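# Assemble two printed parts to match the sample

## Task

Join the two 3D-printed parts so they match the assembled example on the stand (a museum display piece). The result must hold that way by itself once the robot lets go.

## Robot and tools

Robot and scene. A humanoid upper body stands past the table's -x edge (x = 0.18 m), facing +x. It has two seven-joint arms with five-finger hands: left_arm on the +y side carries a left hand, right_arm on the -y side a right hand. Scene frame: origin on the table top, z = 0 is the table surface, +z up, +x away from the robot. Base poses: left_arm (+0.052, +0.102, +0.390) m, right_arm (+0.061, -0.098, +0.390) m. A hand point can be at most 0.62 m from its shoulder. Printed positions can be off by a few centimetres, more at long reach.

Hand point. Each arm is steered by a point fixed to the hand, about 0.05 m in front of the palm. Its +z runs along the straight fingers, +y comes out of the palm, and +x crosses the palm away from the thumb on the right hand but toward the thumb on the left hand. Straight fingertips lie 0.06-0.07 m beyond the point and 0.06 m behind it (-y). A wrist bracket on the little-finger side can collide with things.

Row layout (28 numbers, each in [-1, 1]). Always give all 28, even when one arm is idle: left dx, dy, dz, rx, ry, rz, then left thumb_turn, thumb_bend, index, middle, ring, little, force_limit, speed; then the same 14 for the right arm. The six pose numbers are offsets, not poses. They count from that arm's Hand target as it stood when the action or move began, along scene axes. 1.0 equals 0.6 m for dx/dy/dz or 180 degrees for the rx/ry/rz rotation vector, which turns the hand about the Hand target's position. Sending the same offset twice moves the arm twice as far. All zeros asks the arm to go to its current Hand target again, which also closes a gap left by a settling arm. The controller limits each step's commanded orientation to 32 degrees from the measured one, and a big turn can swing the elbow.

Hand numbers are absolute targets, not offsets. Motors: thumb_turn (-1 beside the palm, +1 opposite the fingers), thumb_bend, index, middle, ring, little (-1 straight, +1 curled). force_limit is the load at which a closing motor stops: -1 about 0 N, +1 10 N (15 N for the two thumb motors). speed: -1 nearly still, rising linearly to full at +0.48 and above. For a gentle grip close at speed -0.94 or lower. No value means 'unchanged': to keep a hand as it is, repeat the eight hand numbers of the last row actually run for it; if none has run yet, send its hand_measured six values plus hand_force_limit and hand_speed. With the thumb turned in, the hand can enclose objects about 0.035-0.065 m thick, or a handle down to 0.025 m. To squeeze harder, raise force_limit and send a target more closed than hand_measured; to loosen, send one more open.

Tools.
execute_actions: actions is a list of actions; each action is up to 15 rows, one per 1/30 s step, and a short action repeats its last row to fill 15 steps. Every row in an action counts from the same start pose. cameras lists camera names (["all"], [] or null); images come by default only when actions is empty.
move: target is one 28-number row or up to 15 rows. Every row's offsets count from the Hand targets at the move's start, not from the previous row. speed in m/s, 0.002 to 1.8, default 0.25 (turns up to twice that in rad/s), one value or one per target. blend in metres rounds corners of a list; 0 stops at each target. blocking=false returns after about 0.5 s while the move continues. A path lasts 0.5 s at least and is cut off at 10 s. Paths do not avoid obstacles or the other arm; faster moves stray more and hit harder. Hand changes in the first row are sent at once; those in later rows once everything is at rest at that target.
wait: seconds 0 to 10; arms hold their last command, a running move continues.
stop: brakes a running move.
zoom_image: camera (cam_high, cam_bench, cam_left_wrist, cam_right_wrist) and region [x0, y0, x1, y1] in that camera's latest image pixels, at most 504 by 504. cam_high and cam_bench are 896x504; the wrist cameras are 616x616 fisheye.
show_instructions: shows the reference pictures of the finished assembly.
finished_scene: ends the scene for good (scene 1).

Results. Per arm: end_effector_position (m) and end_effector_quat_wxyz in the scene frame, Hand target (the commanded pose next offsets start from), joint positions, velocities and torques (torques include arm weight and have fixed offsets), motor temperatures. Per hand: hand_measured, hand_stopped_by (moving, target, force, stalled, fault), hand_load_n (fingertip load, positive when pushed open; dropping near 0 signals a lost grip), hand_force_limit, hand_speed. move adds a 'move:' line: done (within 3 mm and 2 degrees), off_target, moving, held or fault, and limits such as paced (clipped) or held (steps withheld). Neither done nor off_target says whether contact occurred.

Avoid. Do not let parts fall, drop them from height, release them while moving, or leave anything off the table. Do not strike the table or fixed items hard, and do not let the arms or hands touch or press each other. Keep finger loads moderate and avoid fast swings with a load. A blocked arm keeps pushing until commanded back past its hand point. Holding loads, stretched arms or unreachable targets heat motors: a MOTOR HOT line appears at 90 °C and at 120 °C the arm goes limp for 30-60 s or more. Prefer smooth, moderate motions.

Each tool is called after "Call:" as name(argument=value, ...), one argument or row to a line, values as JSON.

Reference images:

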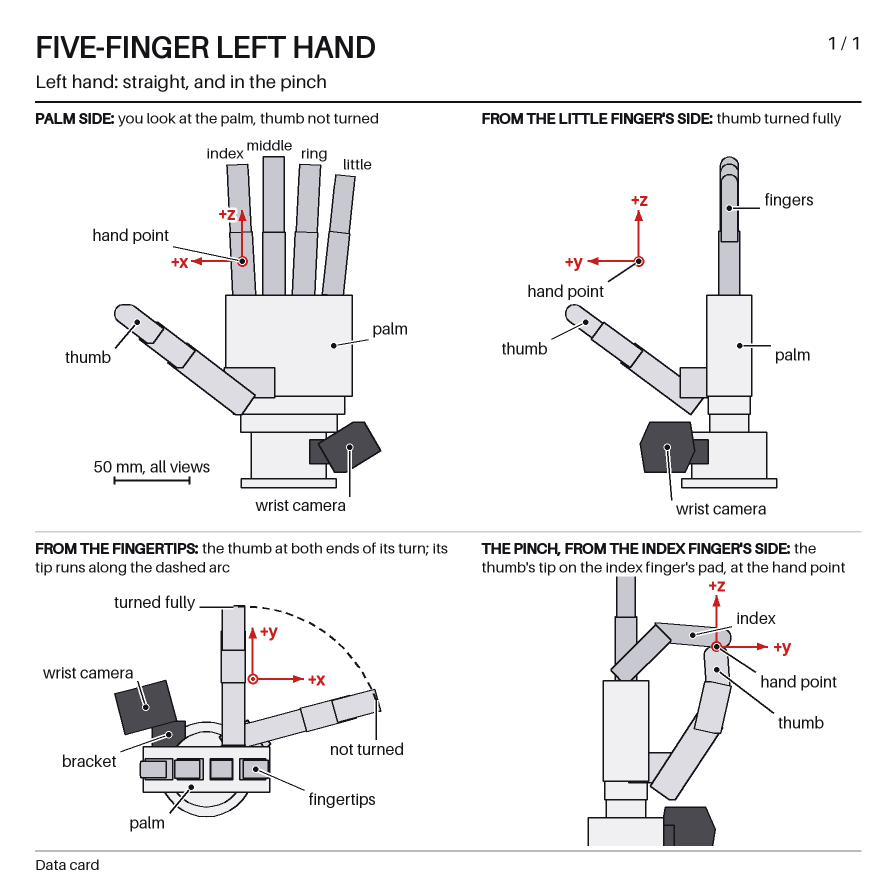

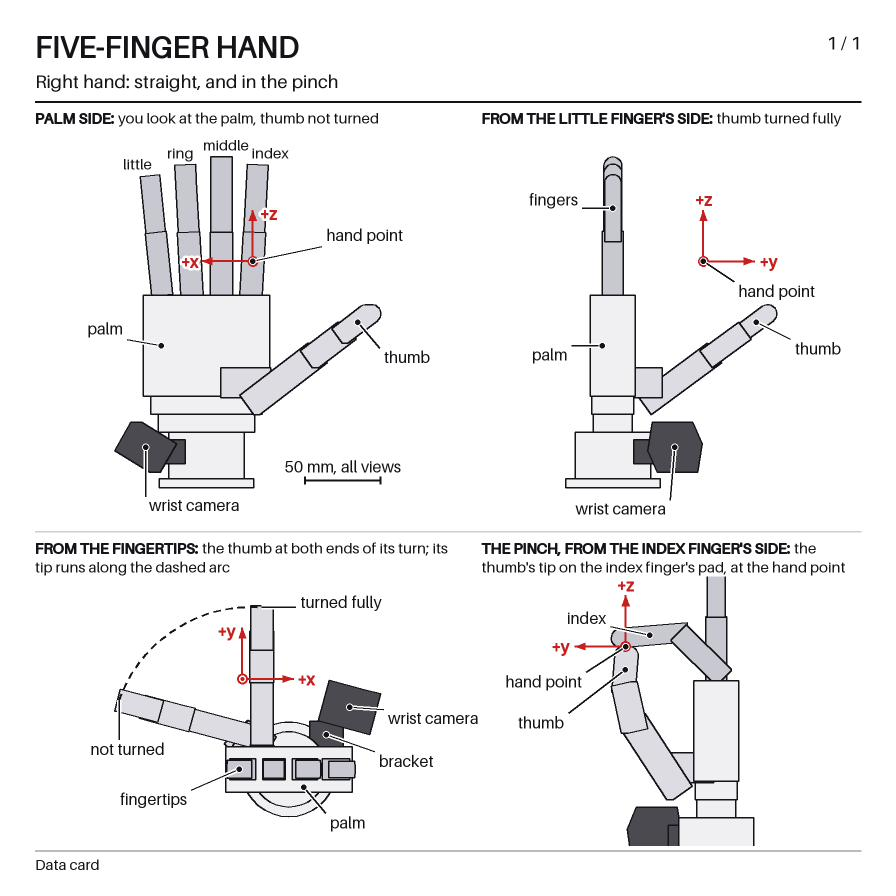

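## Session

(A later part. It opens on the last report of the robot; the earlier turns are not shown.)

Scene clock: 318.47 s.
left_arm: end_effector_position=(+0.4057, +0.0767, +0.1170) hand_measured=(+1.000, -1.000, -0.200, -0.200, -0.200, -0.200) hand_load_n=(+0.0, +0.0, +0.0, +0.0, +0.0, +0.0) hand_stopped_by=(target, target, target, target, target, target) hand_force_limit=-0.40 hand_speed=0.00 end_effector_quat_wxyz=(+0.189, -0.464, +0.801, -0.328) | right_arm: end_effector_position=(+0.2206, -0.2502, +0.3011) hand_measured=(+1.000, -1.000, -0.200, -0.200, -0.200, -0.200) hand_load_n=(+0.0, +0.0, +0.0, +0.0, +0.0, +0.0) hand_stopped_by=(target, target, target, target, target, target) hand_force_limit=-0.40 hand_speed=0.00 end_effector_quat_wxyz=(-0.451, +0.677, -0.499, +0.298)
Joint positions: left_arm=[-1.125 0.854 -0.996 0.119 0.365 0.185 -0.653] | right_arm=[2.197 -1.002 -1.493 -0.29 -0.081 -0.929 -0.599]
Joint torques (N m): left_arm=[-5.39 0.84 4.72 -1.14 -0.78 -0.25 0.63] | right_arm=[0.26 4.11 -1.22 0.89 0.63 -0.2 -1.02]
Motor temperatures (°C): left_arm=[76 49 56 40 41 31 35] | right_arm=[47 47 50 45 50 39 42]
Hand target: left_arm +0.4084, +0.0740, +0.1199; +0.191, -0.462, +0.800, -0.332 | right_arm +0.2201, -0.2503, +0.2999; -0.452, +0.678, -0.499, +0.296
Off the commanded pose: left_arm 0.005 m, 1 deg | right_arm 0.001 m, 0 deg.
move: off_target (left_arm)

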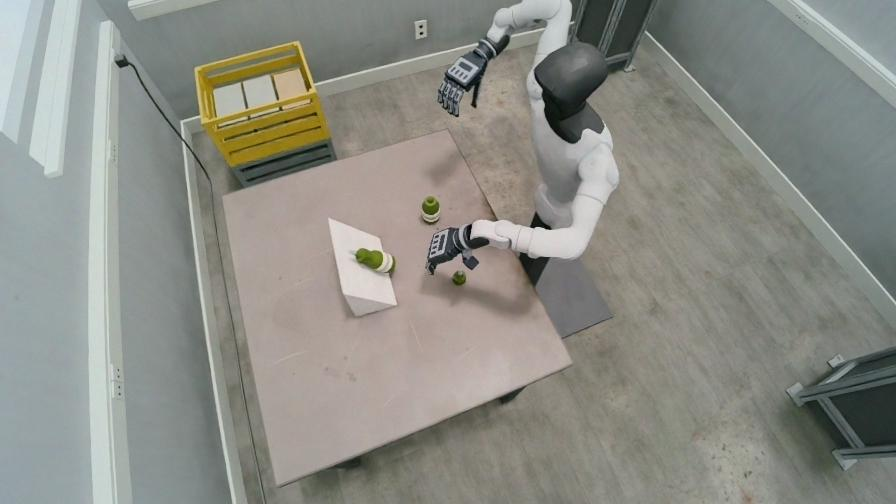

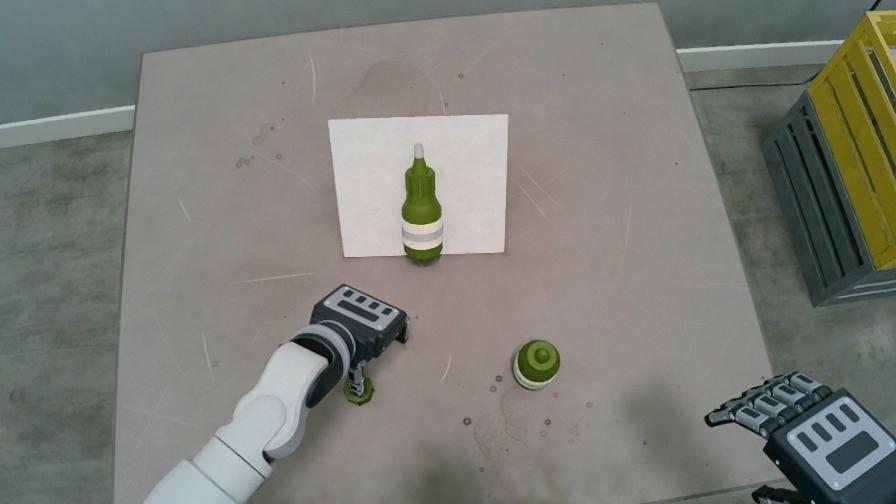

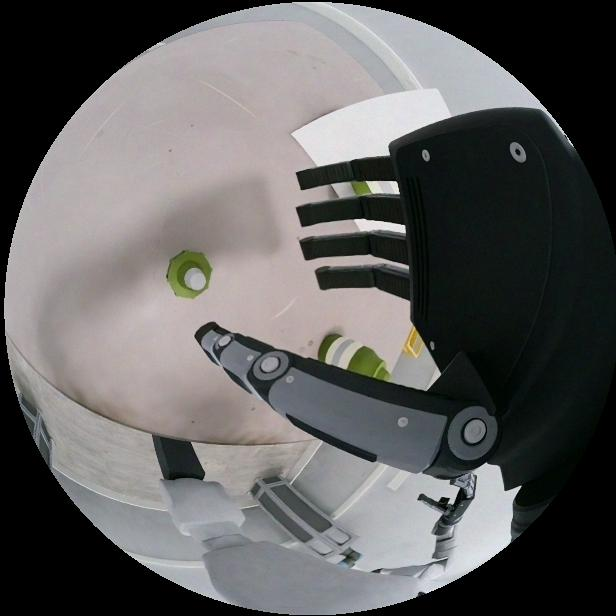

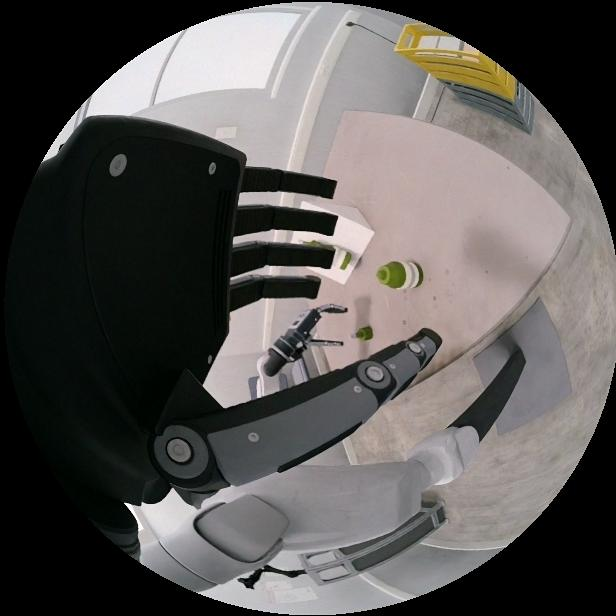

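Call:
move(
  target=[-0.014,0.008,-0.08,0,0,0,1,-1,-0.2,-0.2,-0.2,-0.2,-0.4,0, 0,0,0,0,0,0,1,-1,-0.2,-0.2,-0.2,-0.2,-0.4,0],
  speed=0.2,
  cameras=["cam_left_wrist","cam_bench","cam_high"],
)

Call:
zoom_image(
  camera="cam_high",
  region=[410, 220, 510, 320],
)

Call:
zoom_image(
  camera="cam_left_wrist",
  region=[100, 180, 360, 440],
)

Scene clock: 337.77 s.
left_arm: end_effector_position=(+0.4028, +0.0795, +0.0761) hand_measured=(+1.000, -1.000, -0.200, -0.200, -0.200, -0.200) hand_load_n=(+0.0, +0.0, +0.0, +0.0, +0.0, +0.0) hand_stopped_by=(target, target, target, target, target, target) hand_force_limit=-0.40 hand_speed=0.00 end_effector_quat_wxyz=(+0.194, -0.463, +0.797, -0.335) | right_arm: end_effector_position=(+0.2206, -0.2502, +0.3011) hand_measured=(+1.000, -1.000, -0.200, -0.200, -0.200, -0.200) hand_load_n=(+0.0, +0.0, +0.0, +0.0, +0.0, +0.0) hand_stopped_by=(target, target, target, target, target, target) hand_force_limit=-0.40 hand_speed=0.00 end_effector_quat_wxyz=(-0.451, +0.677, -0.499, +0.298)
Joint positions: left_arm=[-1.05 0.794 -1.051 0.245 0.411 0.127 -0.493] | right_arm=[2.197 -1.002 -1.493 -0.29 -0.081 -0.929 -0.599]
Joint torques (N m): left_arm=[-4.4 0.79 3.5 -1.26 -0.69 -0.25 0.71] | right_arm=[0.38 4 -1.17 0.9 0.69 -0.2 -1.02]
Motor temperatures (°C): left_arm=[89 49 57 40 41 31 35] | right_arm=[47 47 50 45 50 39 42]
Hand target: left_arm +0.4000, +0.0788, +0.0719; +0.191, -0.462, +0.800, -0.332 | right_arm +0.2201, -0.2503, +0.2999; -0.452, +0.678, -0.499, +0.296
Off the commanded pose: left_arm 0.005 m, 1 deg | right_arm 0.001 m, 0 deg.
move: off_target (left_arm)
Images, in order (width x height): cam_high 896x504, cam_bench 896x504, cam_left_wrist 616x616.

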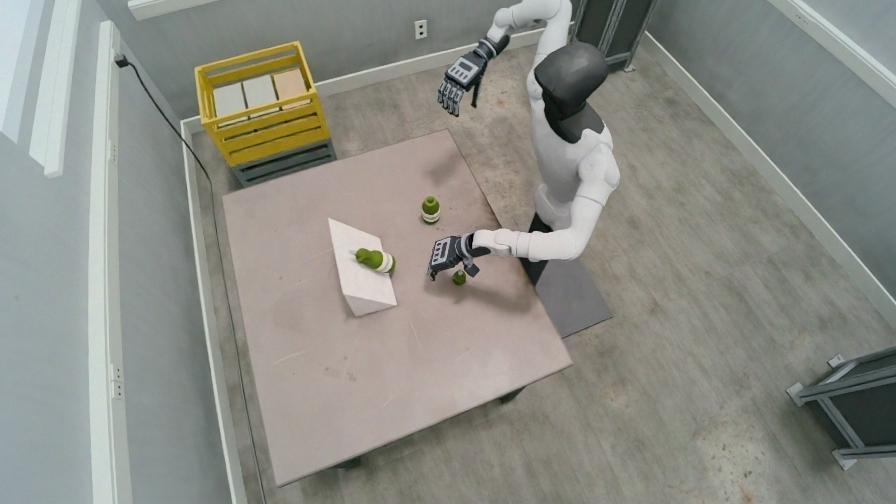

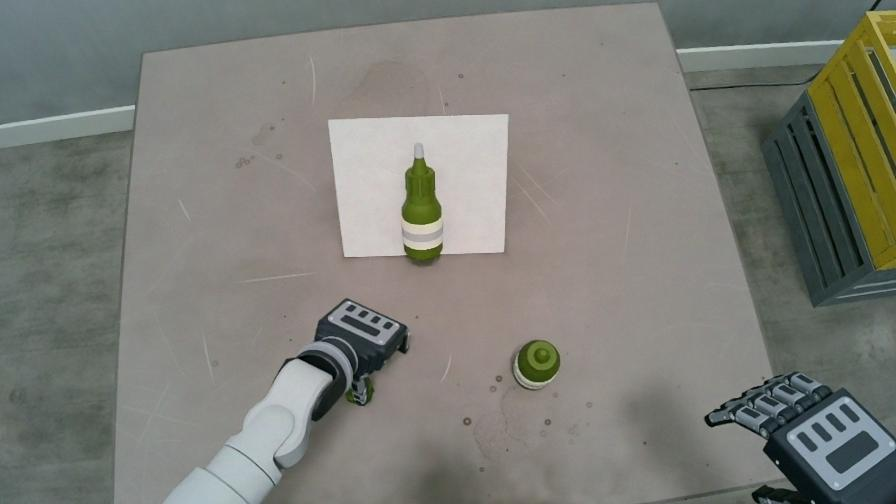

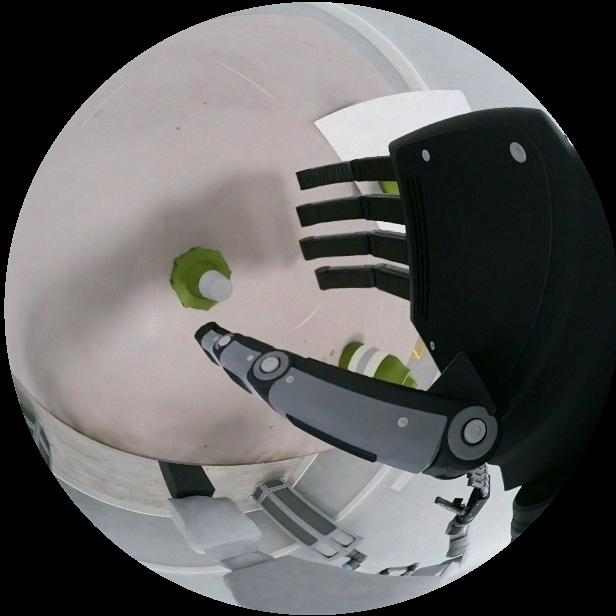

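Scaled by 5.040 from the camera's 896x504 image, which has a finer 1280x720 frame.

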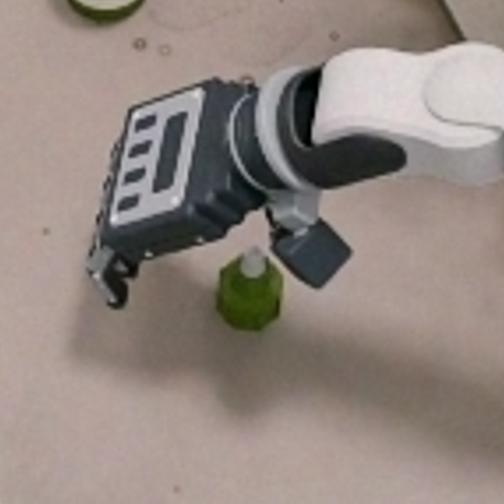

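Scaled by 1.938 from the camera's 616x616 image, which has a finer 880x880 frame.

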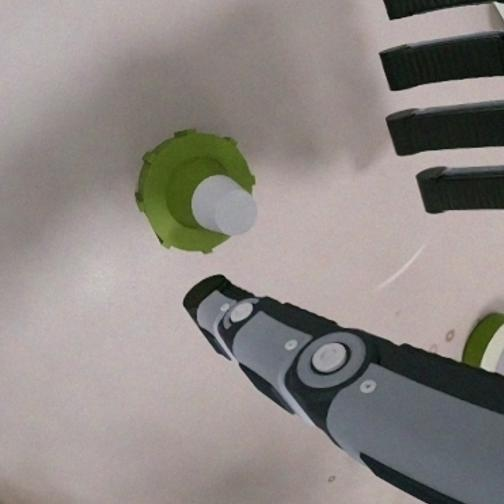

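Call:
move(
  target=[
    [0,0,0.1,0,0,0,1,-1,-0.2,-0.2,-0.2,-0.2,-0.4,0, 0,0,0,0,0,0,1,-1,-0.2,-0.2,-0.2,-0.2,-0.4,0],
    [-0.29,0.28,0.38,0,0,0.167,1,-1,-0.2,-0.2,-0.2,-0.2,-0.4,0, 0,0,0,0,0,0,1,-1,-0.2,-0.2,-0.2,-0.2,-0.4,0],
  ],
  speed=0.4,
  blend=0.03,
)

Scene clock: 357.93 s.
left_arm: end_effector_position=(+0.2262, +0.2474, +0.2992) hand_measured=(+1.000, -1.000, -0.200, -0.200, -0.200, -0.200) hand_load_n=(+0.0, +0.0, +0.0, +0.0, +0.0, -0.5) hand_stopped_by=(target, target, target, target, target, target) hand_force_limit=-0.40 hand_speed=0.00 end_effector_quat_wxyz=(-0.270, +0.654, -0.655, +0.266) | right_arm: end_effector_position=(+0.2206, -0.2502, +0.3011) hand_measured=(+1.000, -1.000, -0.200, -0.200, -0.200, -0.200) hand_load_n=(+0.0, +0.0, +0.0, +0.0, +0.0, +0.0) hand_stopped_by=(target, target, target, target, target, target) hand_force_limit=-0.40 hand_speed=0.00 end_effector_quat_wxyz=(-0.451, +0.677, -0.499, +0.298)
Joint positions: left_arm=[0.236 1.191 1.256 -0.798 0.027 0.374 -1.584] | right_arm=[2.197 -1.002 -1.493 -0.29 -0.081 -0.929 -0.599]
Joint torques (N m): left_arm=[-0.62 1.81 4.11 -0.3 -0.86 -0.26 0.62] | right_arm=[0.27 4.13 -1.07 0.89 0.7 -0.19 -1.04]
Motor temperatures (°C): left_arm=[80 49 56 40 41 31 36] | right_arm=[47 47 50 45 50 39 42]
Hand target: left_arm +0.2260, +0.2468, +0.2999; -0.270, +0.653, -0.653, +0.271 | right_arm +0.2201, -0.2503, +0.2999; -0.452, +0.678, -0.499, +0.296
Off the commanded pose: left_arm 0.001 m, 1 deg | right_arm 0.001 m, 0 deg.
move: done

Call:
move(
  target=[
    [0.24,-0.20,-0.25,0,0,-0.13,1,-1,-0.2,-0.2,-0.2,-0.2,-0.4,0, 0,0,0,0,0,0,1,-1,-0.2,-0.2,-0.2,-0.2,-0.4,0],
    [0.286,-0.26,-0.40,0,0,-0.167,1,-1,-0.2,-0.2,-0.2,-0.2,-0.4,0, 0,0,0,0,0,0,1,-1,-0.2,-0.2,-0.2,-0.2,-0.4,0],
  ],
  speed=0.3,
  blend=0.03,
  cameras=["cam_left_wrist","cam_high","cam_bench"],
)

Call:
zoom_image(
  camera="cam_left_wrist",
  region=[100, 180, 360, 440],
)

Scene clock: 401.03 s.
left_arm: end_effector_position=(+0.3960, +0.0933, +0.0585) hand_measured=(+1.000, -1.000, -0.200, -0.200, -0.200, -0.200) hand_load_n=(+0.0, +0.0, +0.0, +0.0, +0.0, +0.0) hand_stopped_by=(target, target, target, target, target, target) hand_force_limit=-0.40 hand_speed=0.00 end_effector_quat_wxyz=(+0.191, -0.463, +0.800, -0.330) | right_arm: end_effector_position=(+0.2206, -0.2502, +0.3011) hand_measured=(+1.000, -1.000, -0.200, -0.200, -0.200, -0.200) hand_load_n=(+0.0, +0.0, +0.0, +0.0, +0.0, +0.0) hand_stopped_by=(target, target, target, target, target, target) hand_force_limit=-0.40 hand_speed=0.00 end_effector_quat_wxyz=(-0.451, +0.677, -0.499, +0.298)
Joint positions: left_arm=[-0.878 0.71 -0.784 0.327 0.635 -0.033 -0.564] | right_arm=[2.197 -1.002 -1.493 -0.29 -0.081 -0.929 -0.599]
Joint torques (N m): left_arm=[-4.96 0.81 3.77 -1.79 -0.96 -0.25 0.56] | right_arm=[0.35 4.03 -0.98 1 0.61 -0.19 -1.01]
Motor temperatures (°C): left_arm=[59 53 57 40 41 31 36] | right_arm=[47 47 50 45 50 39 42]
Hand target: left_arm +0.3976, +0.0908, +0.0599; +0.191, -0.462, +0.800, -0.332 | right_arm +0.2201, -0.2503, +0.2999; -0.452, +0.678, -0.499, +0.296
Off the commanded pose: left_arm 0.003 m, 0 deg | right_arm 0.001 m, 0 deg.
move: done
Images, in order (width x height): cam_high 896x504, cam_bench 896x504, cam_left_wrist 616x616.

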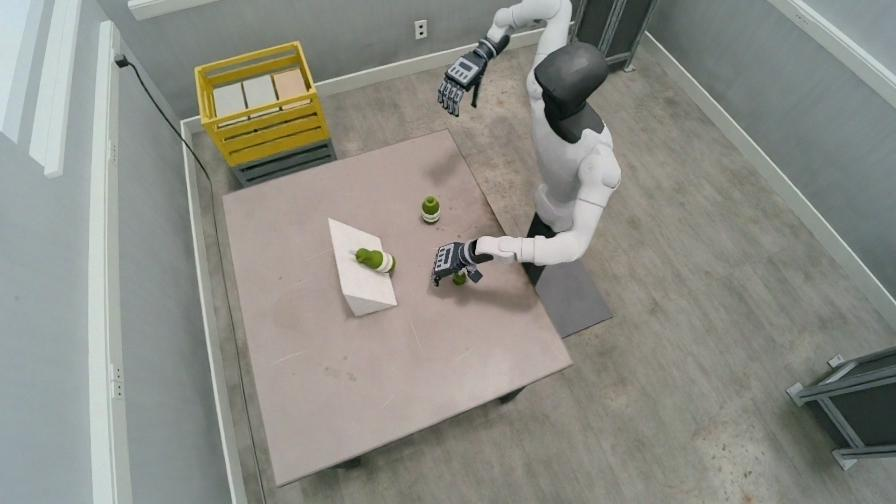

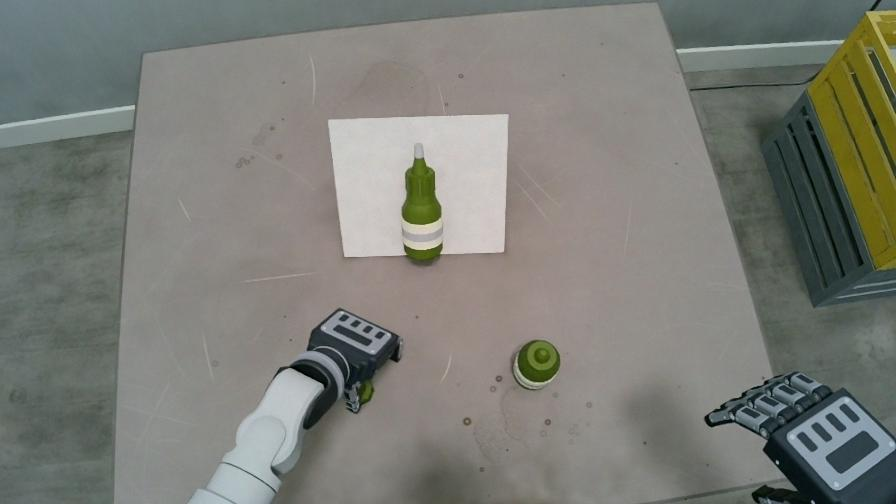

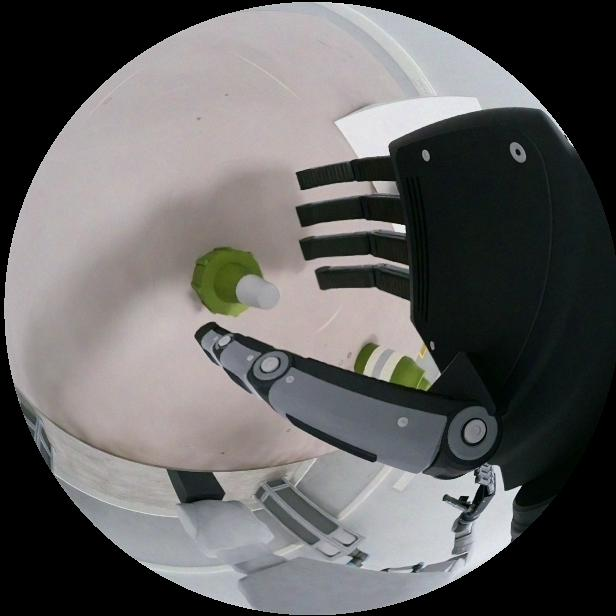

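Scaled by 1.938 from the camera's 616x616 image, which has a finer 880x880 frame.

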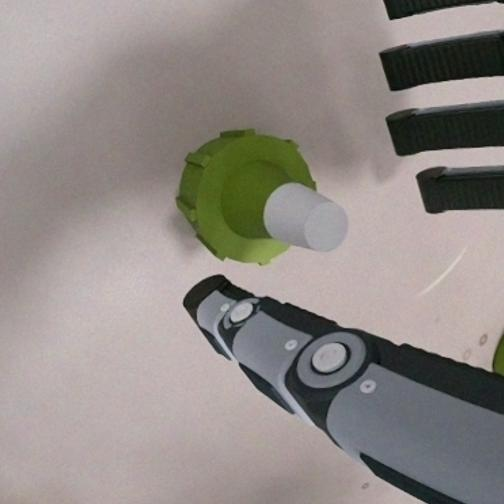

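Call:
zoom_image(
  camera="cam_bench",
  region=[320, 300, 440, 420],
)

Call:
zoom_image(
  camera="cam_high",
  region=[420, 230, 500, 310],
)

Scaled by 4.200 from the camera's 896x504 image, which has a finer 1280x720 frame.

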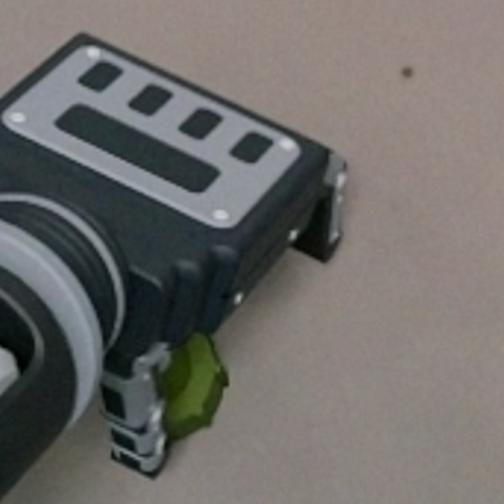

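Scaled by 6.300 from the camera's 896x504 image, which has a finer 1280x720 frame.

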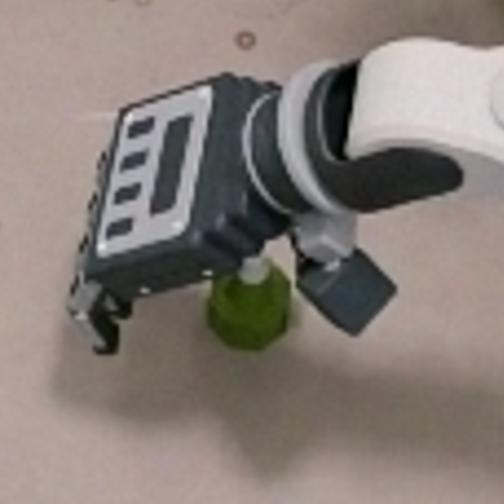

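Call:
move(
  target=[0.008,0.0137,-0.046,0,0,0,1,-1,-0.2,-0.2,-0.2,-0.2,-0.4,0, 0,0,0,0,0,0,1,-1,-0.2,-0.2,-0.2,-0.2,-0.4,0],
  speed=0.1,
  cameras=["cam_left_wrist","cam_high","cam_bench"],
)

Call:
zoom_image(
  camera="cam_bench",
  region=[320, 300, 440, 420],
)

Call:
zoom_image(
  camera="cam_left_wrist",
  region=[100, 180, 360, 440],
)

Scene clock: 438.40 s.
left_arm: end_effector_position=(+0.4032, +0.1009, +0.0343) hand_measured=(+1.000, -1.000, -0.200, -0.200, -0.200, -0.200) hand_load_n=(+0.0, +0.0, +0.0, -1.0, +0.0, +0.0) hand_stopped_by=(target, target, target, target, target, target) hand_force_limit=-0.40 hand_speed=0.00 end_effector_quat_wxyz=(+0.192, -0.465, +0.797, -0.334) | right_arm: end_effector_position=(+0.2206, -0.2502, +0.3011) hand_measured=(+1.000, -1.000, -0.200, -0.200, -0.200, -0.200) hand_load_n=(+0.0, +0.0, +0.0, +0.0, +0.0, +0.0) hand_stopped_by=(target, target, target, target, target, target) hand_force_limit=-0.40 hand_speed=0.00 end_effector_quat_wxyz=(-0.451, +0.677, -0.499, +0.298)
Joint positions: left_arm=[-0.903 0.642 -0.801 0.569 0.667 -0.16 -0.432] | right_arm=[2.197 -1.002 -1.493 -0.29 -0.081 -0.929 -0.599]
Joint torques (N m): left_arm=[-4.87 0.66 2.68 -1.44 -0.87 -0.23 0.63] | right_arm=[0.24 3.97 -1.15 0.8 0.67 -0.22 -1.02]
Motor temperatures (°C): left_arm=[88 50 56 40 41 31 35] | right_arm=[47 48 50 45 50 39 43]
Hand target: left_arm +0.4024, +0.0990, +0.0323; +0.191, -0.462, +0.800, -0.332 | right_arm +0.2201, -0.2503, +0.2999; -0.452, +0.678, -0.499, +0.296
Off the commanded pose: left_arm 0.003 m, 1 deg | right_arm 0.001 m, 0 deg.
move: done
Images, in order (width x height): cam_high 896x504, cam_bench 896x504, cam_left_wrist 616x616.

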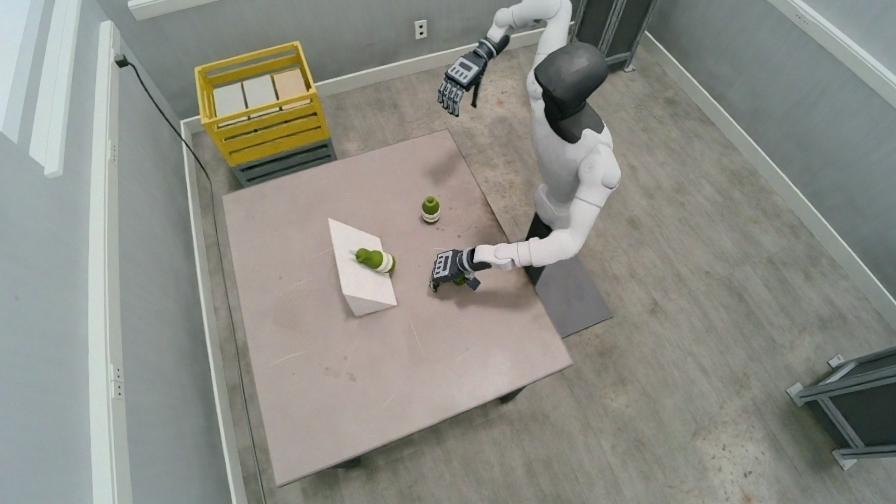

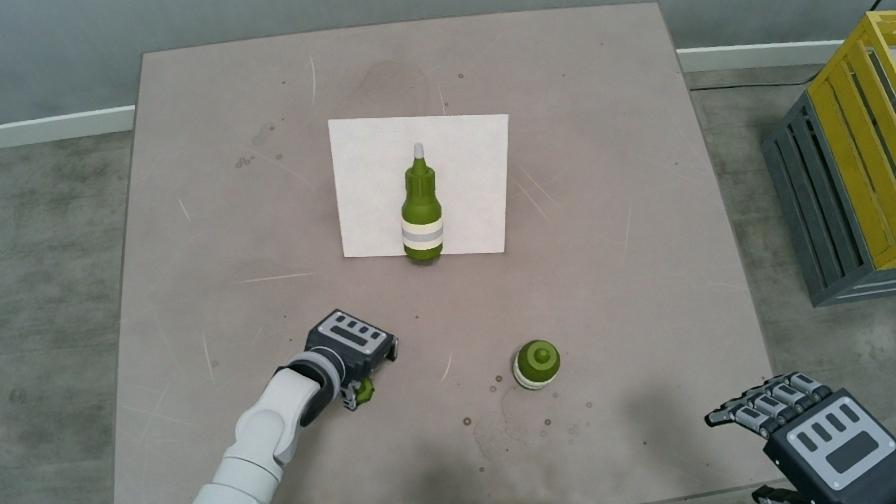

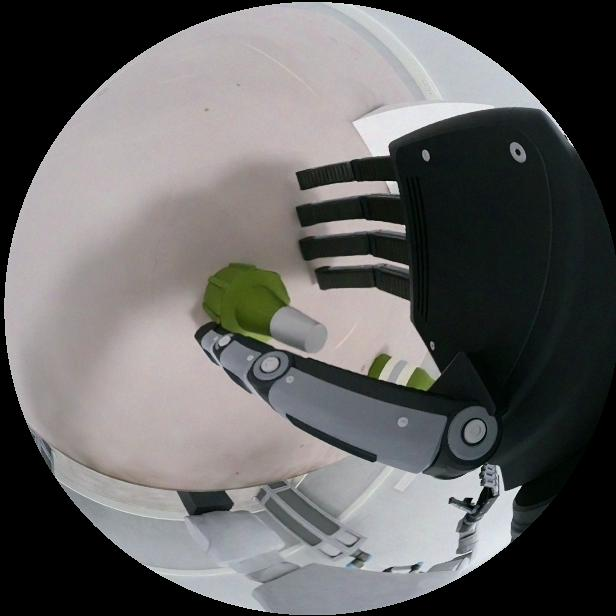

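Scaled by 4.200 from the camera's 896x504 image, which has a finer 1280x720 frame.

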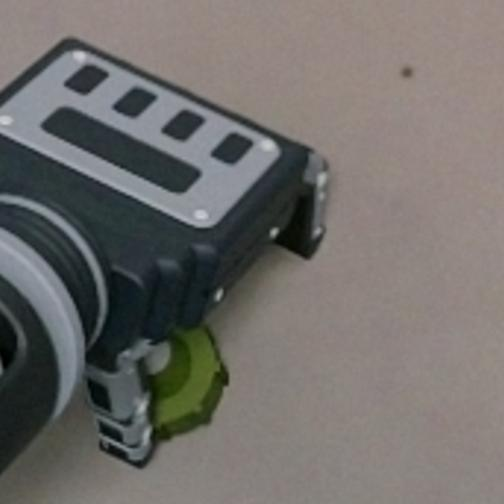

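Scaled by 1.938 from the camera's 616x616 image, which has a finer 880x880 frame.

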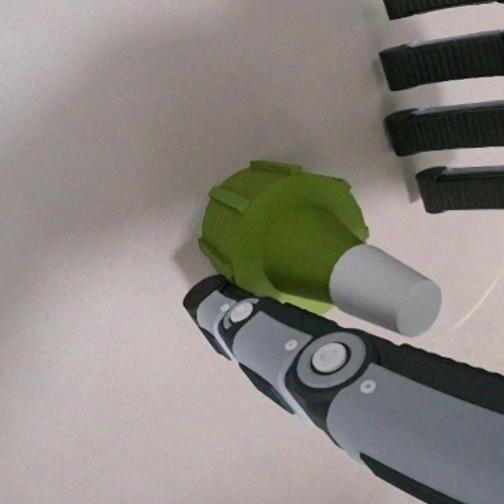

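Call:
execute_actions(
  actions=[
    [[0,0,0,0,0,0,1,-1,0.7,0.7,0.3,0.3,-0.5,-0.85,0,0,0,0,0,0,1,-1,-0.2,-0.2,-0.2,-0.2,-0.4,0]],
    [[0,0,0,0,0,0,1,-1,0.7,0.7,0.3,0.3,-0.5,-0.85,0,0,0,0,0,0,1,-1,-0.2,-0.2,-0.2,-0.2,-0.4,0]],
    [[0,0,0,0,0,0,1,-1,0.7,0.7,0.3,0.3,-0.5,-0.85,0,0,0,0,0,0,1,-1,-0.2,-0.2,-0.2,-0.2,-0.4,0]],
    [[0,0,0,0,0,0,1,-1,0.7,0.7,0.3,0.3,-0.5,-0.85,0,0,0,0,0,0,1,-1,-0.2,-0.2,-0.2,-0.2,-0.4,0]],
    [[0,0,0,0,0,0,1,-1,0.7,0.7,0.3,0.3,-0.5,-0.85,0,0,0,0,0,0,1,-1,-0.2,-0.2,-0.2,-0.2,-0.4,0]],
  ],
  cameras=["cam_left_wrist","cam_bench"],
)

Scene clock: 449.07 s.
left_arm: end_effector_position=(+0.4033, +0.1008, +0.0343) hand_measured=(+1.000, -1.000, +0.700, +0.312, +0.300, +0.300) hand_load_n=(+1.0, +1.0, +0.0, +4.0, +0.0, +0.0) hand_stopped_by=(target, target, target, force, target, target) hand_force_limit=-0.50 hand_speed=-0.85 end_effector_quat_wxyz=(+0.192, -0.465, +0.797, -0.335) | right_arm: end_effector_position=(+0.2206, -0.2502, +0.3011) hand_measured=(+1.000, -1.000, -0.200, -0.200, -0.200, -0.200) hand_load_n=(+0.0, +0.0, +0.0, +0.0, +0.0, +0.0) hand_stopped_by=(target, target, target, target, target, target) hand_force_limit=-0.40 hand_speed=0.00 end_effector_quat_wxyz=(-0.451, +0.677, -0.499, +0.298)
Joint positions: left_arm=[-0.903 0.642 -0.801 0.569 0.667 -0.16 -0.432] | right_arm=[2.197 -1.002 -1.493 -0.29 -0.081 -0.929 -0.599]
Joint torques (N m): left_arm=[-4.84 0.67 2.62 -1.4 -0.87 -0.22 0.59] | right_arm=[0.31 4.06 -1.15 0.76 0.72 -0.21 -1.03]
Motor temperatures (°C): left_arm=[92 49 55 40 41 31 35] | right_arm=[47 48 50 45 50 39 43]
Hand target: left_arm +0.4024, +0.0990, +0.0323; +0.191, -0.462, +0.800, -0.332 | right_arm +0.2201, -0.2503, +0.2999; -0.452, +0.678, -0.499, +0.296
Off the commanded pose: left_arm 0.003 m, 1 deg | right_arm 0.001 m, 0 deg.
MOTOR HOT: joint 1 (shoulder pitch) of the left arm reports 92 °C; the controller stops that arm at 120 °C. To cool a motor, set the load down, stop pushing, or move to a pose that needs little force.
Images, in order (width x height): cam_bench 896x504, cam_left_wrist 616x616.

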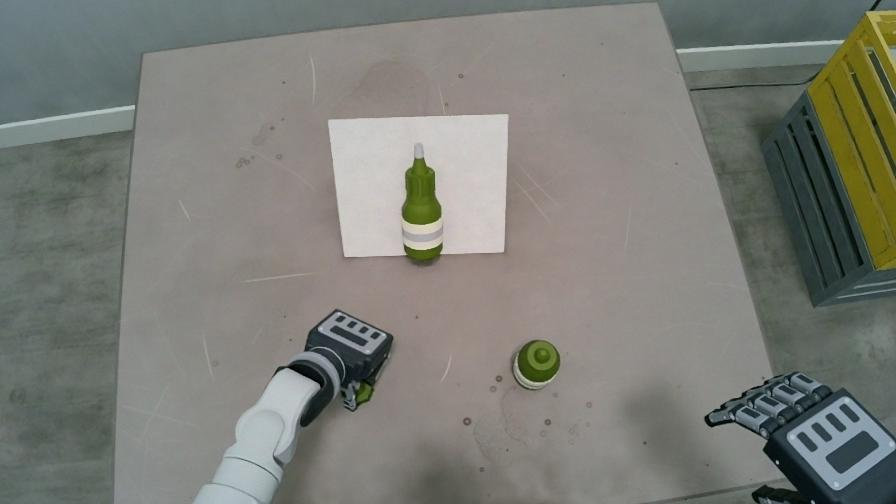

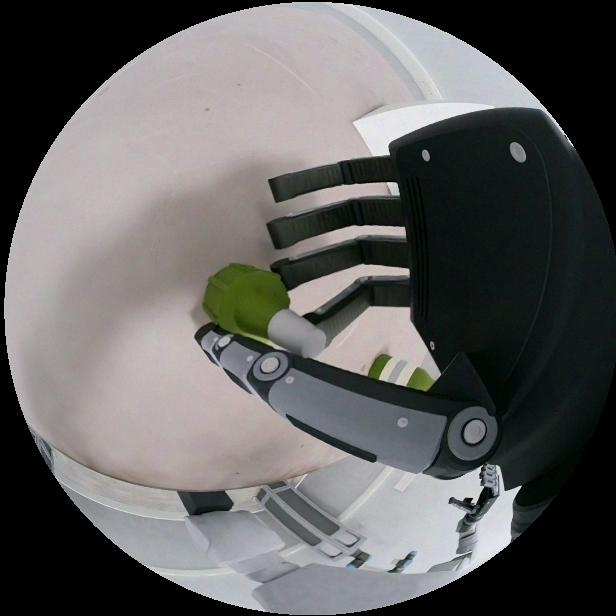

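Call:
move(
  target=[
    [0,0,0,0,0,0,1,-1,-0.2,-0.2,-0.2,-0.2,-0.5,-0.3,0,0,0,0,0,0,1,-1,-0.2,-0.2,-0.2,-0.2,-0.4,0],
    [0.0083,0.0145,0,0,0,0,1,-1,-0.2,-0.2,-0.2,-0.2,-0.5,-0.3,0,0,0,0,0,0,1,-1,-0.2,-0.2,-0.2,-0.2,-0.4,0],
    [0.0083,0.0145,0,0,0,0,1,-1,0.7,0.7,0.3,0.3,-0.5,-0.8,0,0,0,0,0,0,1,-1,-0.2,-0.2,-0.2,-0.2,-0.4,0],
  ],
  speed=0.1,
  cameras=["cam_left_wrist"],
)

Scene clock: 460.83 s.
left_arm: end_effector_position=(+0.4075, +0.1093, +0.0333) hand_measured=(+1.000, -1.000, +0.408, +0.314, +0.300, +0.300) hand_load_n=(+0.5, +1.5, +4.0, +2.5, +0.0, +0.0) hand_stopped_by=(target, target, force, force, target, target) hand_force_limit=-0.50 hand_speed=-0.80 end_effector_quat_wxyz=(+0.192, -0.463, +0.799, -0.333) | right_arm: end_effector_position=(+0.2206, -0.2502, +0.3011) hand_measured=(+1.000, -1.000, -0.200, -0.200, -0.200, -0.200) hand_load_n=(+0.0, +0.0, +0.0, +0.0, +0.0, +0.0) hand_stopped_by=(target, target, target, target, target, target) hand_force_limit=-0.40 hand_speed=0.00 end_effector_quat_wxyz=(-0.451, +0.677, -0.499, +0.298)
Joint positions: left_arm=[-0.931 0.641 -0.801 0.657 0.667 -0.229 -0.406] | right_arm=[2.197 -1.002 -1.493 -0.29 -0.081 -0.929 -0.599]
Joint torques (N m): left_arm=[-4.91 0.9 2.97 -1.63 -0.95 -0.1 0.55] | right_arm=[0.27 4.16 -1.08 0.87 0.73 -0.2 -1.01]
Motor temperatures (°C): left_arm=[91 49 54 40 41 31 35] | right_arm=[47 48 50 45 50 39 43]
Hand target: left_arm +0.4074, +0.1077, +0.0323; +0.191, -0.462, +0.800, -0.332 | right_arm +0.2201, -0.2503, +0.2999; -0.452, +0.678, -0.499, +0.296
Off the commanded pose: left_arm 0.002 m, 0 deg | right_arm 0.001 m, 0 deg.
MOTOR HOT: still on. Joint 1 (shoulder pitch) of the left arm reports 91 °C.
move: done
Images, in order (width x height): cam_left_wrist 616x616.

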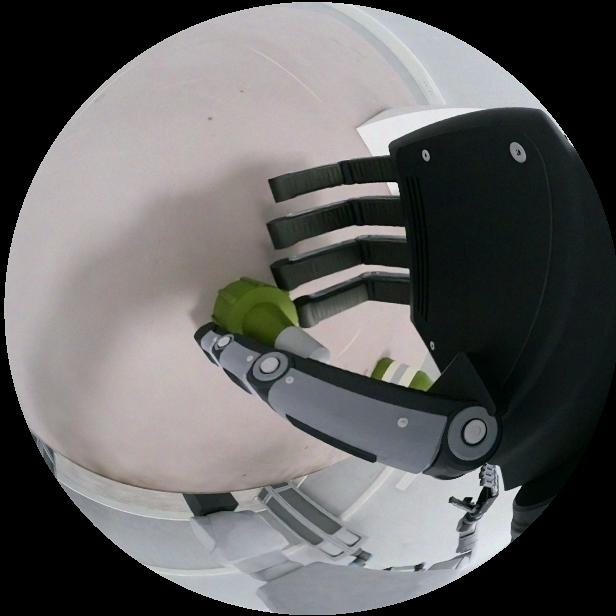

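Call:
move(
  target=[
    [0,0,0,0,0,0,1,-1,0.6,0.5,0.3,0.3,0.0,-0.8,0,0,0,0,0,0,1,-1,-0.2,-0.2,-0.2,-0.2,-0.4,0],
    [0,0,0.24,0,0,0,1,-1,0.6,0.5,0.3,0.3,0.0,-0.8,0,0,0,0,0,0,1,-1,-0.2,-0.2,-0.2,-0.2,-0.4,0],
    [-0.01,-0.22,0.24,0,0,0,1,-1,0.6,0.5,0.3,0.3,0.0,-0.8,0,0,0,0,0,0,1,-1,-0.2,-0.2,-0.2,-0.2,-0.4,0],
  ],
  speed=0.2,
  cameras=["all"],
)

Call:
zoom_image(
  camera="cam_bench",
  region=[400, 270, 600, 430],
)

Call:
zoom_image(
  camera="cam_high",
  region=[380, 170, 500, 290],
)

Call:
zoom_image(
  camera="cam_left_wrist",
  region=[150, 180, 450, 480],
)

Call:
zoom_image(
  camera="cam_right_wrist",
  region=[260, 200, 480, 420],
)

Scene clock: 498.63 s.
left_arm: end_effector_position=(+0.3991, -0.0252, +0.1751) hand_measured=(+1.000, -1.000, +0.422, +0.348, +0.300, +0.300) hand_load_n=(+1.0, +2.5, +5.0, +8.5, +0.0, +0.0) hand_stopped_by=(target, target, force, force, target, target) hand_force_limit=0.00 hand_speed=-0.80 end_effector_quat_wxyz=(+0.185, -0.463, +0.800, -0.334) | right_arm: end_effector_position=(+0.2206, -0.2502, +0.3011) hand_measured=(+1.000, -1.000, -0.200, -0.200, -0.200, -0.200) hand_load_n=(+0.0, +0.0, +0.0, +0.0, +0.0, +0.0) hand_stopped_by=(target, target, target, target, target, target) hand_force_limit=-0.40 hand_speed=0.00 end_effector_quat_wxyz=(-0.451, +0.677, -0.499, +0.298)
Joint positions: left_arm=[-1.232 0.434 -0.82 0.027 0.705 0.5 -1.085] | right_arm=[2.197 -1.002 -1.493 -0.29 -0.081 -0.929 -0.599]
Joint torques (N m): left_arm=[-5.58 0.22 3.59 -1.7 -0.49 -0.11 0.53] | right_arm=[0.31 4.08 -1.19 0.79 0.61 -0.22 -1.02]
Motor temperatures (°C): left_arm=[94 49 54 40 41 31 35] | right_arm=[46 48 50 45 50 39 43]
Hand target: left_arm +0.4014, -0.0243, +0.1763; +0.191, -0.462, +0.800, -0.332 | right_arm +0.2201, -0.2503, +0.2999; -0.452, +0.678, -0.499, +0.296
Off the commanded pose: left_arm 0.003 m, 1 deg | right_arm 0.001 m, 0 deg.
MOTOR HOT: still on. Joint 1 (shoulder pitch) of the left arm reports 94 °C.
move: done

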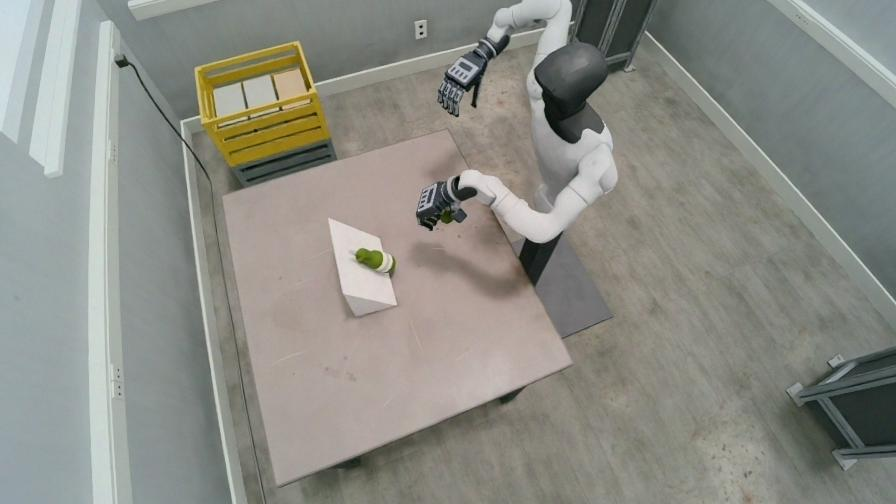

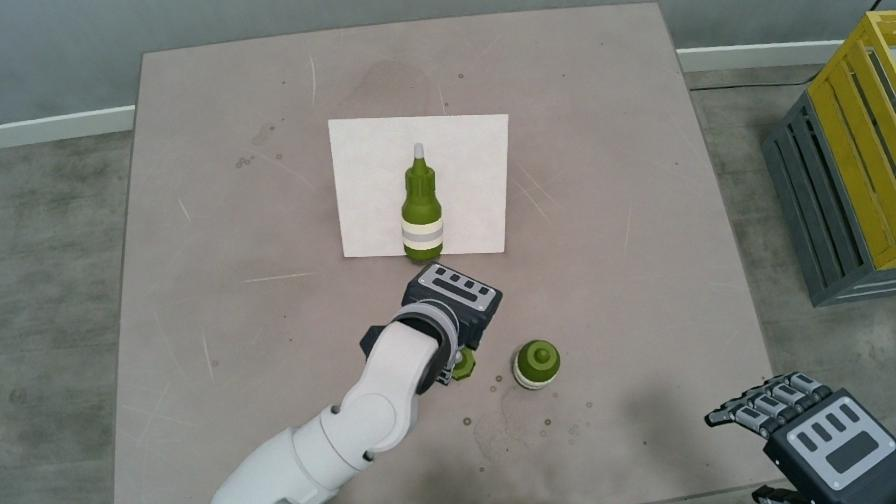

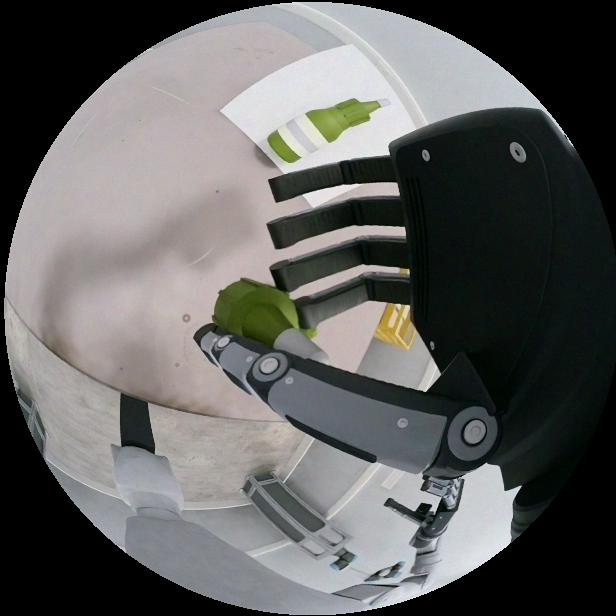

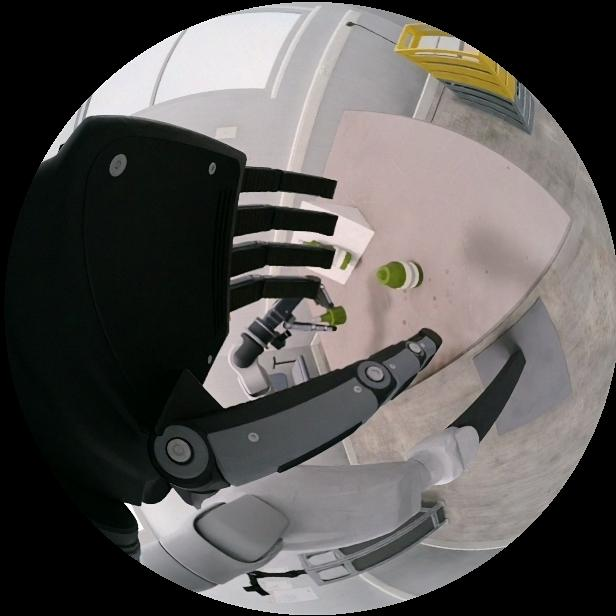

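Scaled by 2.520 from the camera's 896x504 image, which has a finer 1280x720 frame.

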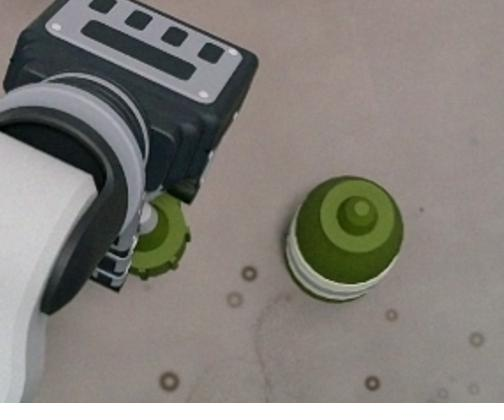

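Scaled by 4.200 from the camera's 896x504 image, which has a finer 1280x720 frame.

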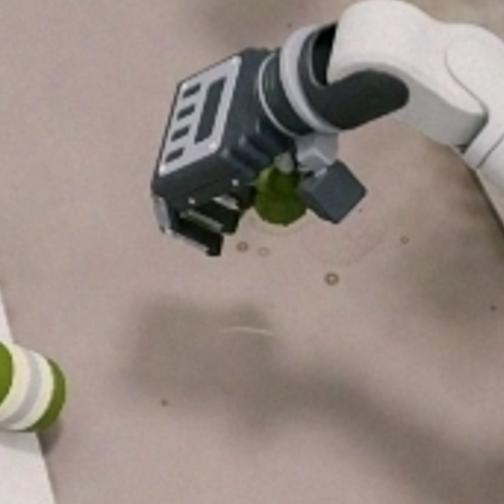

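Scaled by 1.680 from the camera's 616x616 image, which has a finer 880x880 frame.

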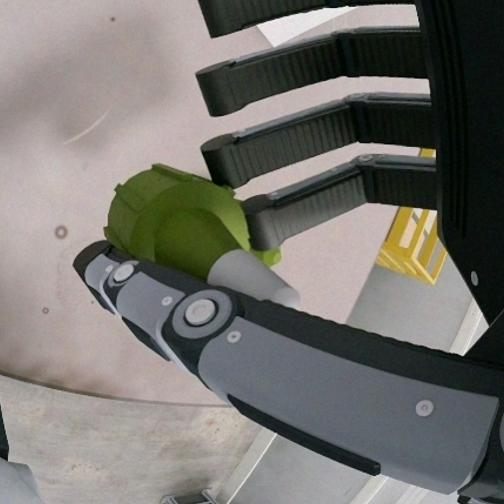

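Scaled by 2.291 from the camera's 616x616 image, which has a finer 880x880 frame.

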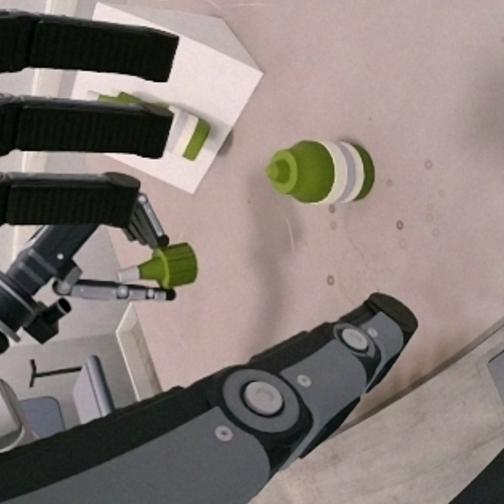

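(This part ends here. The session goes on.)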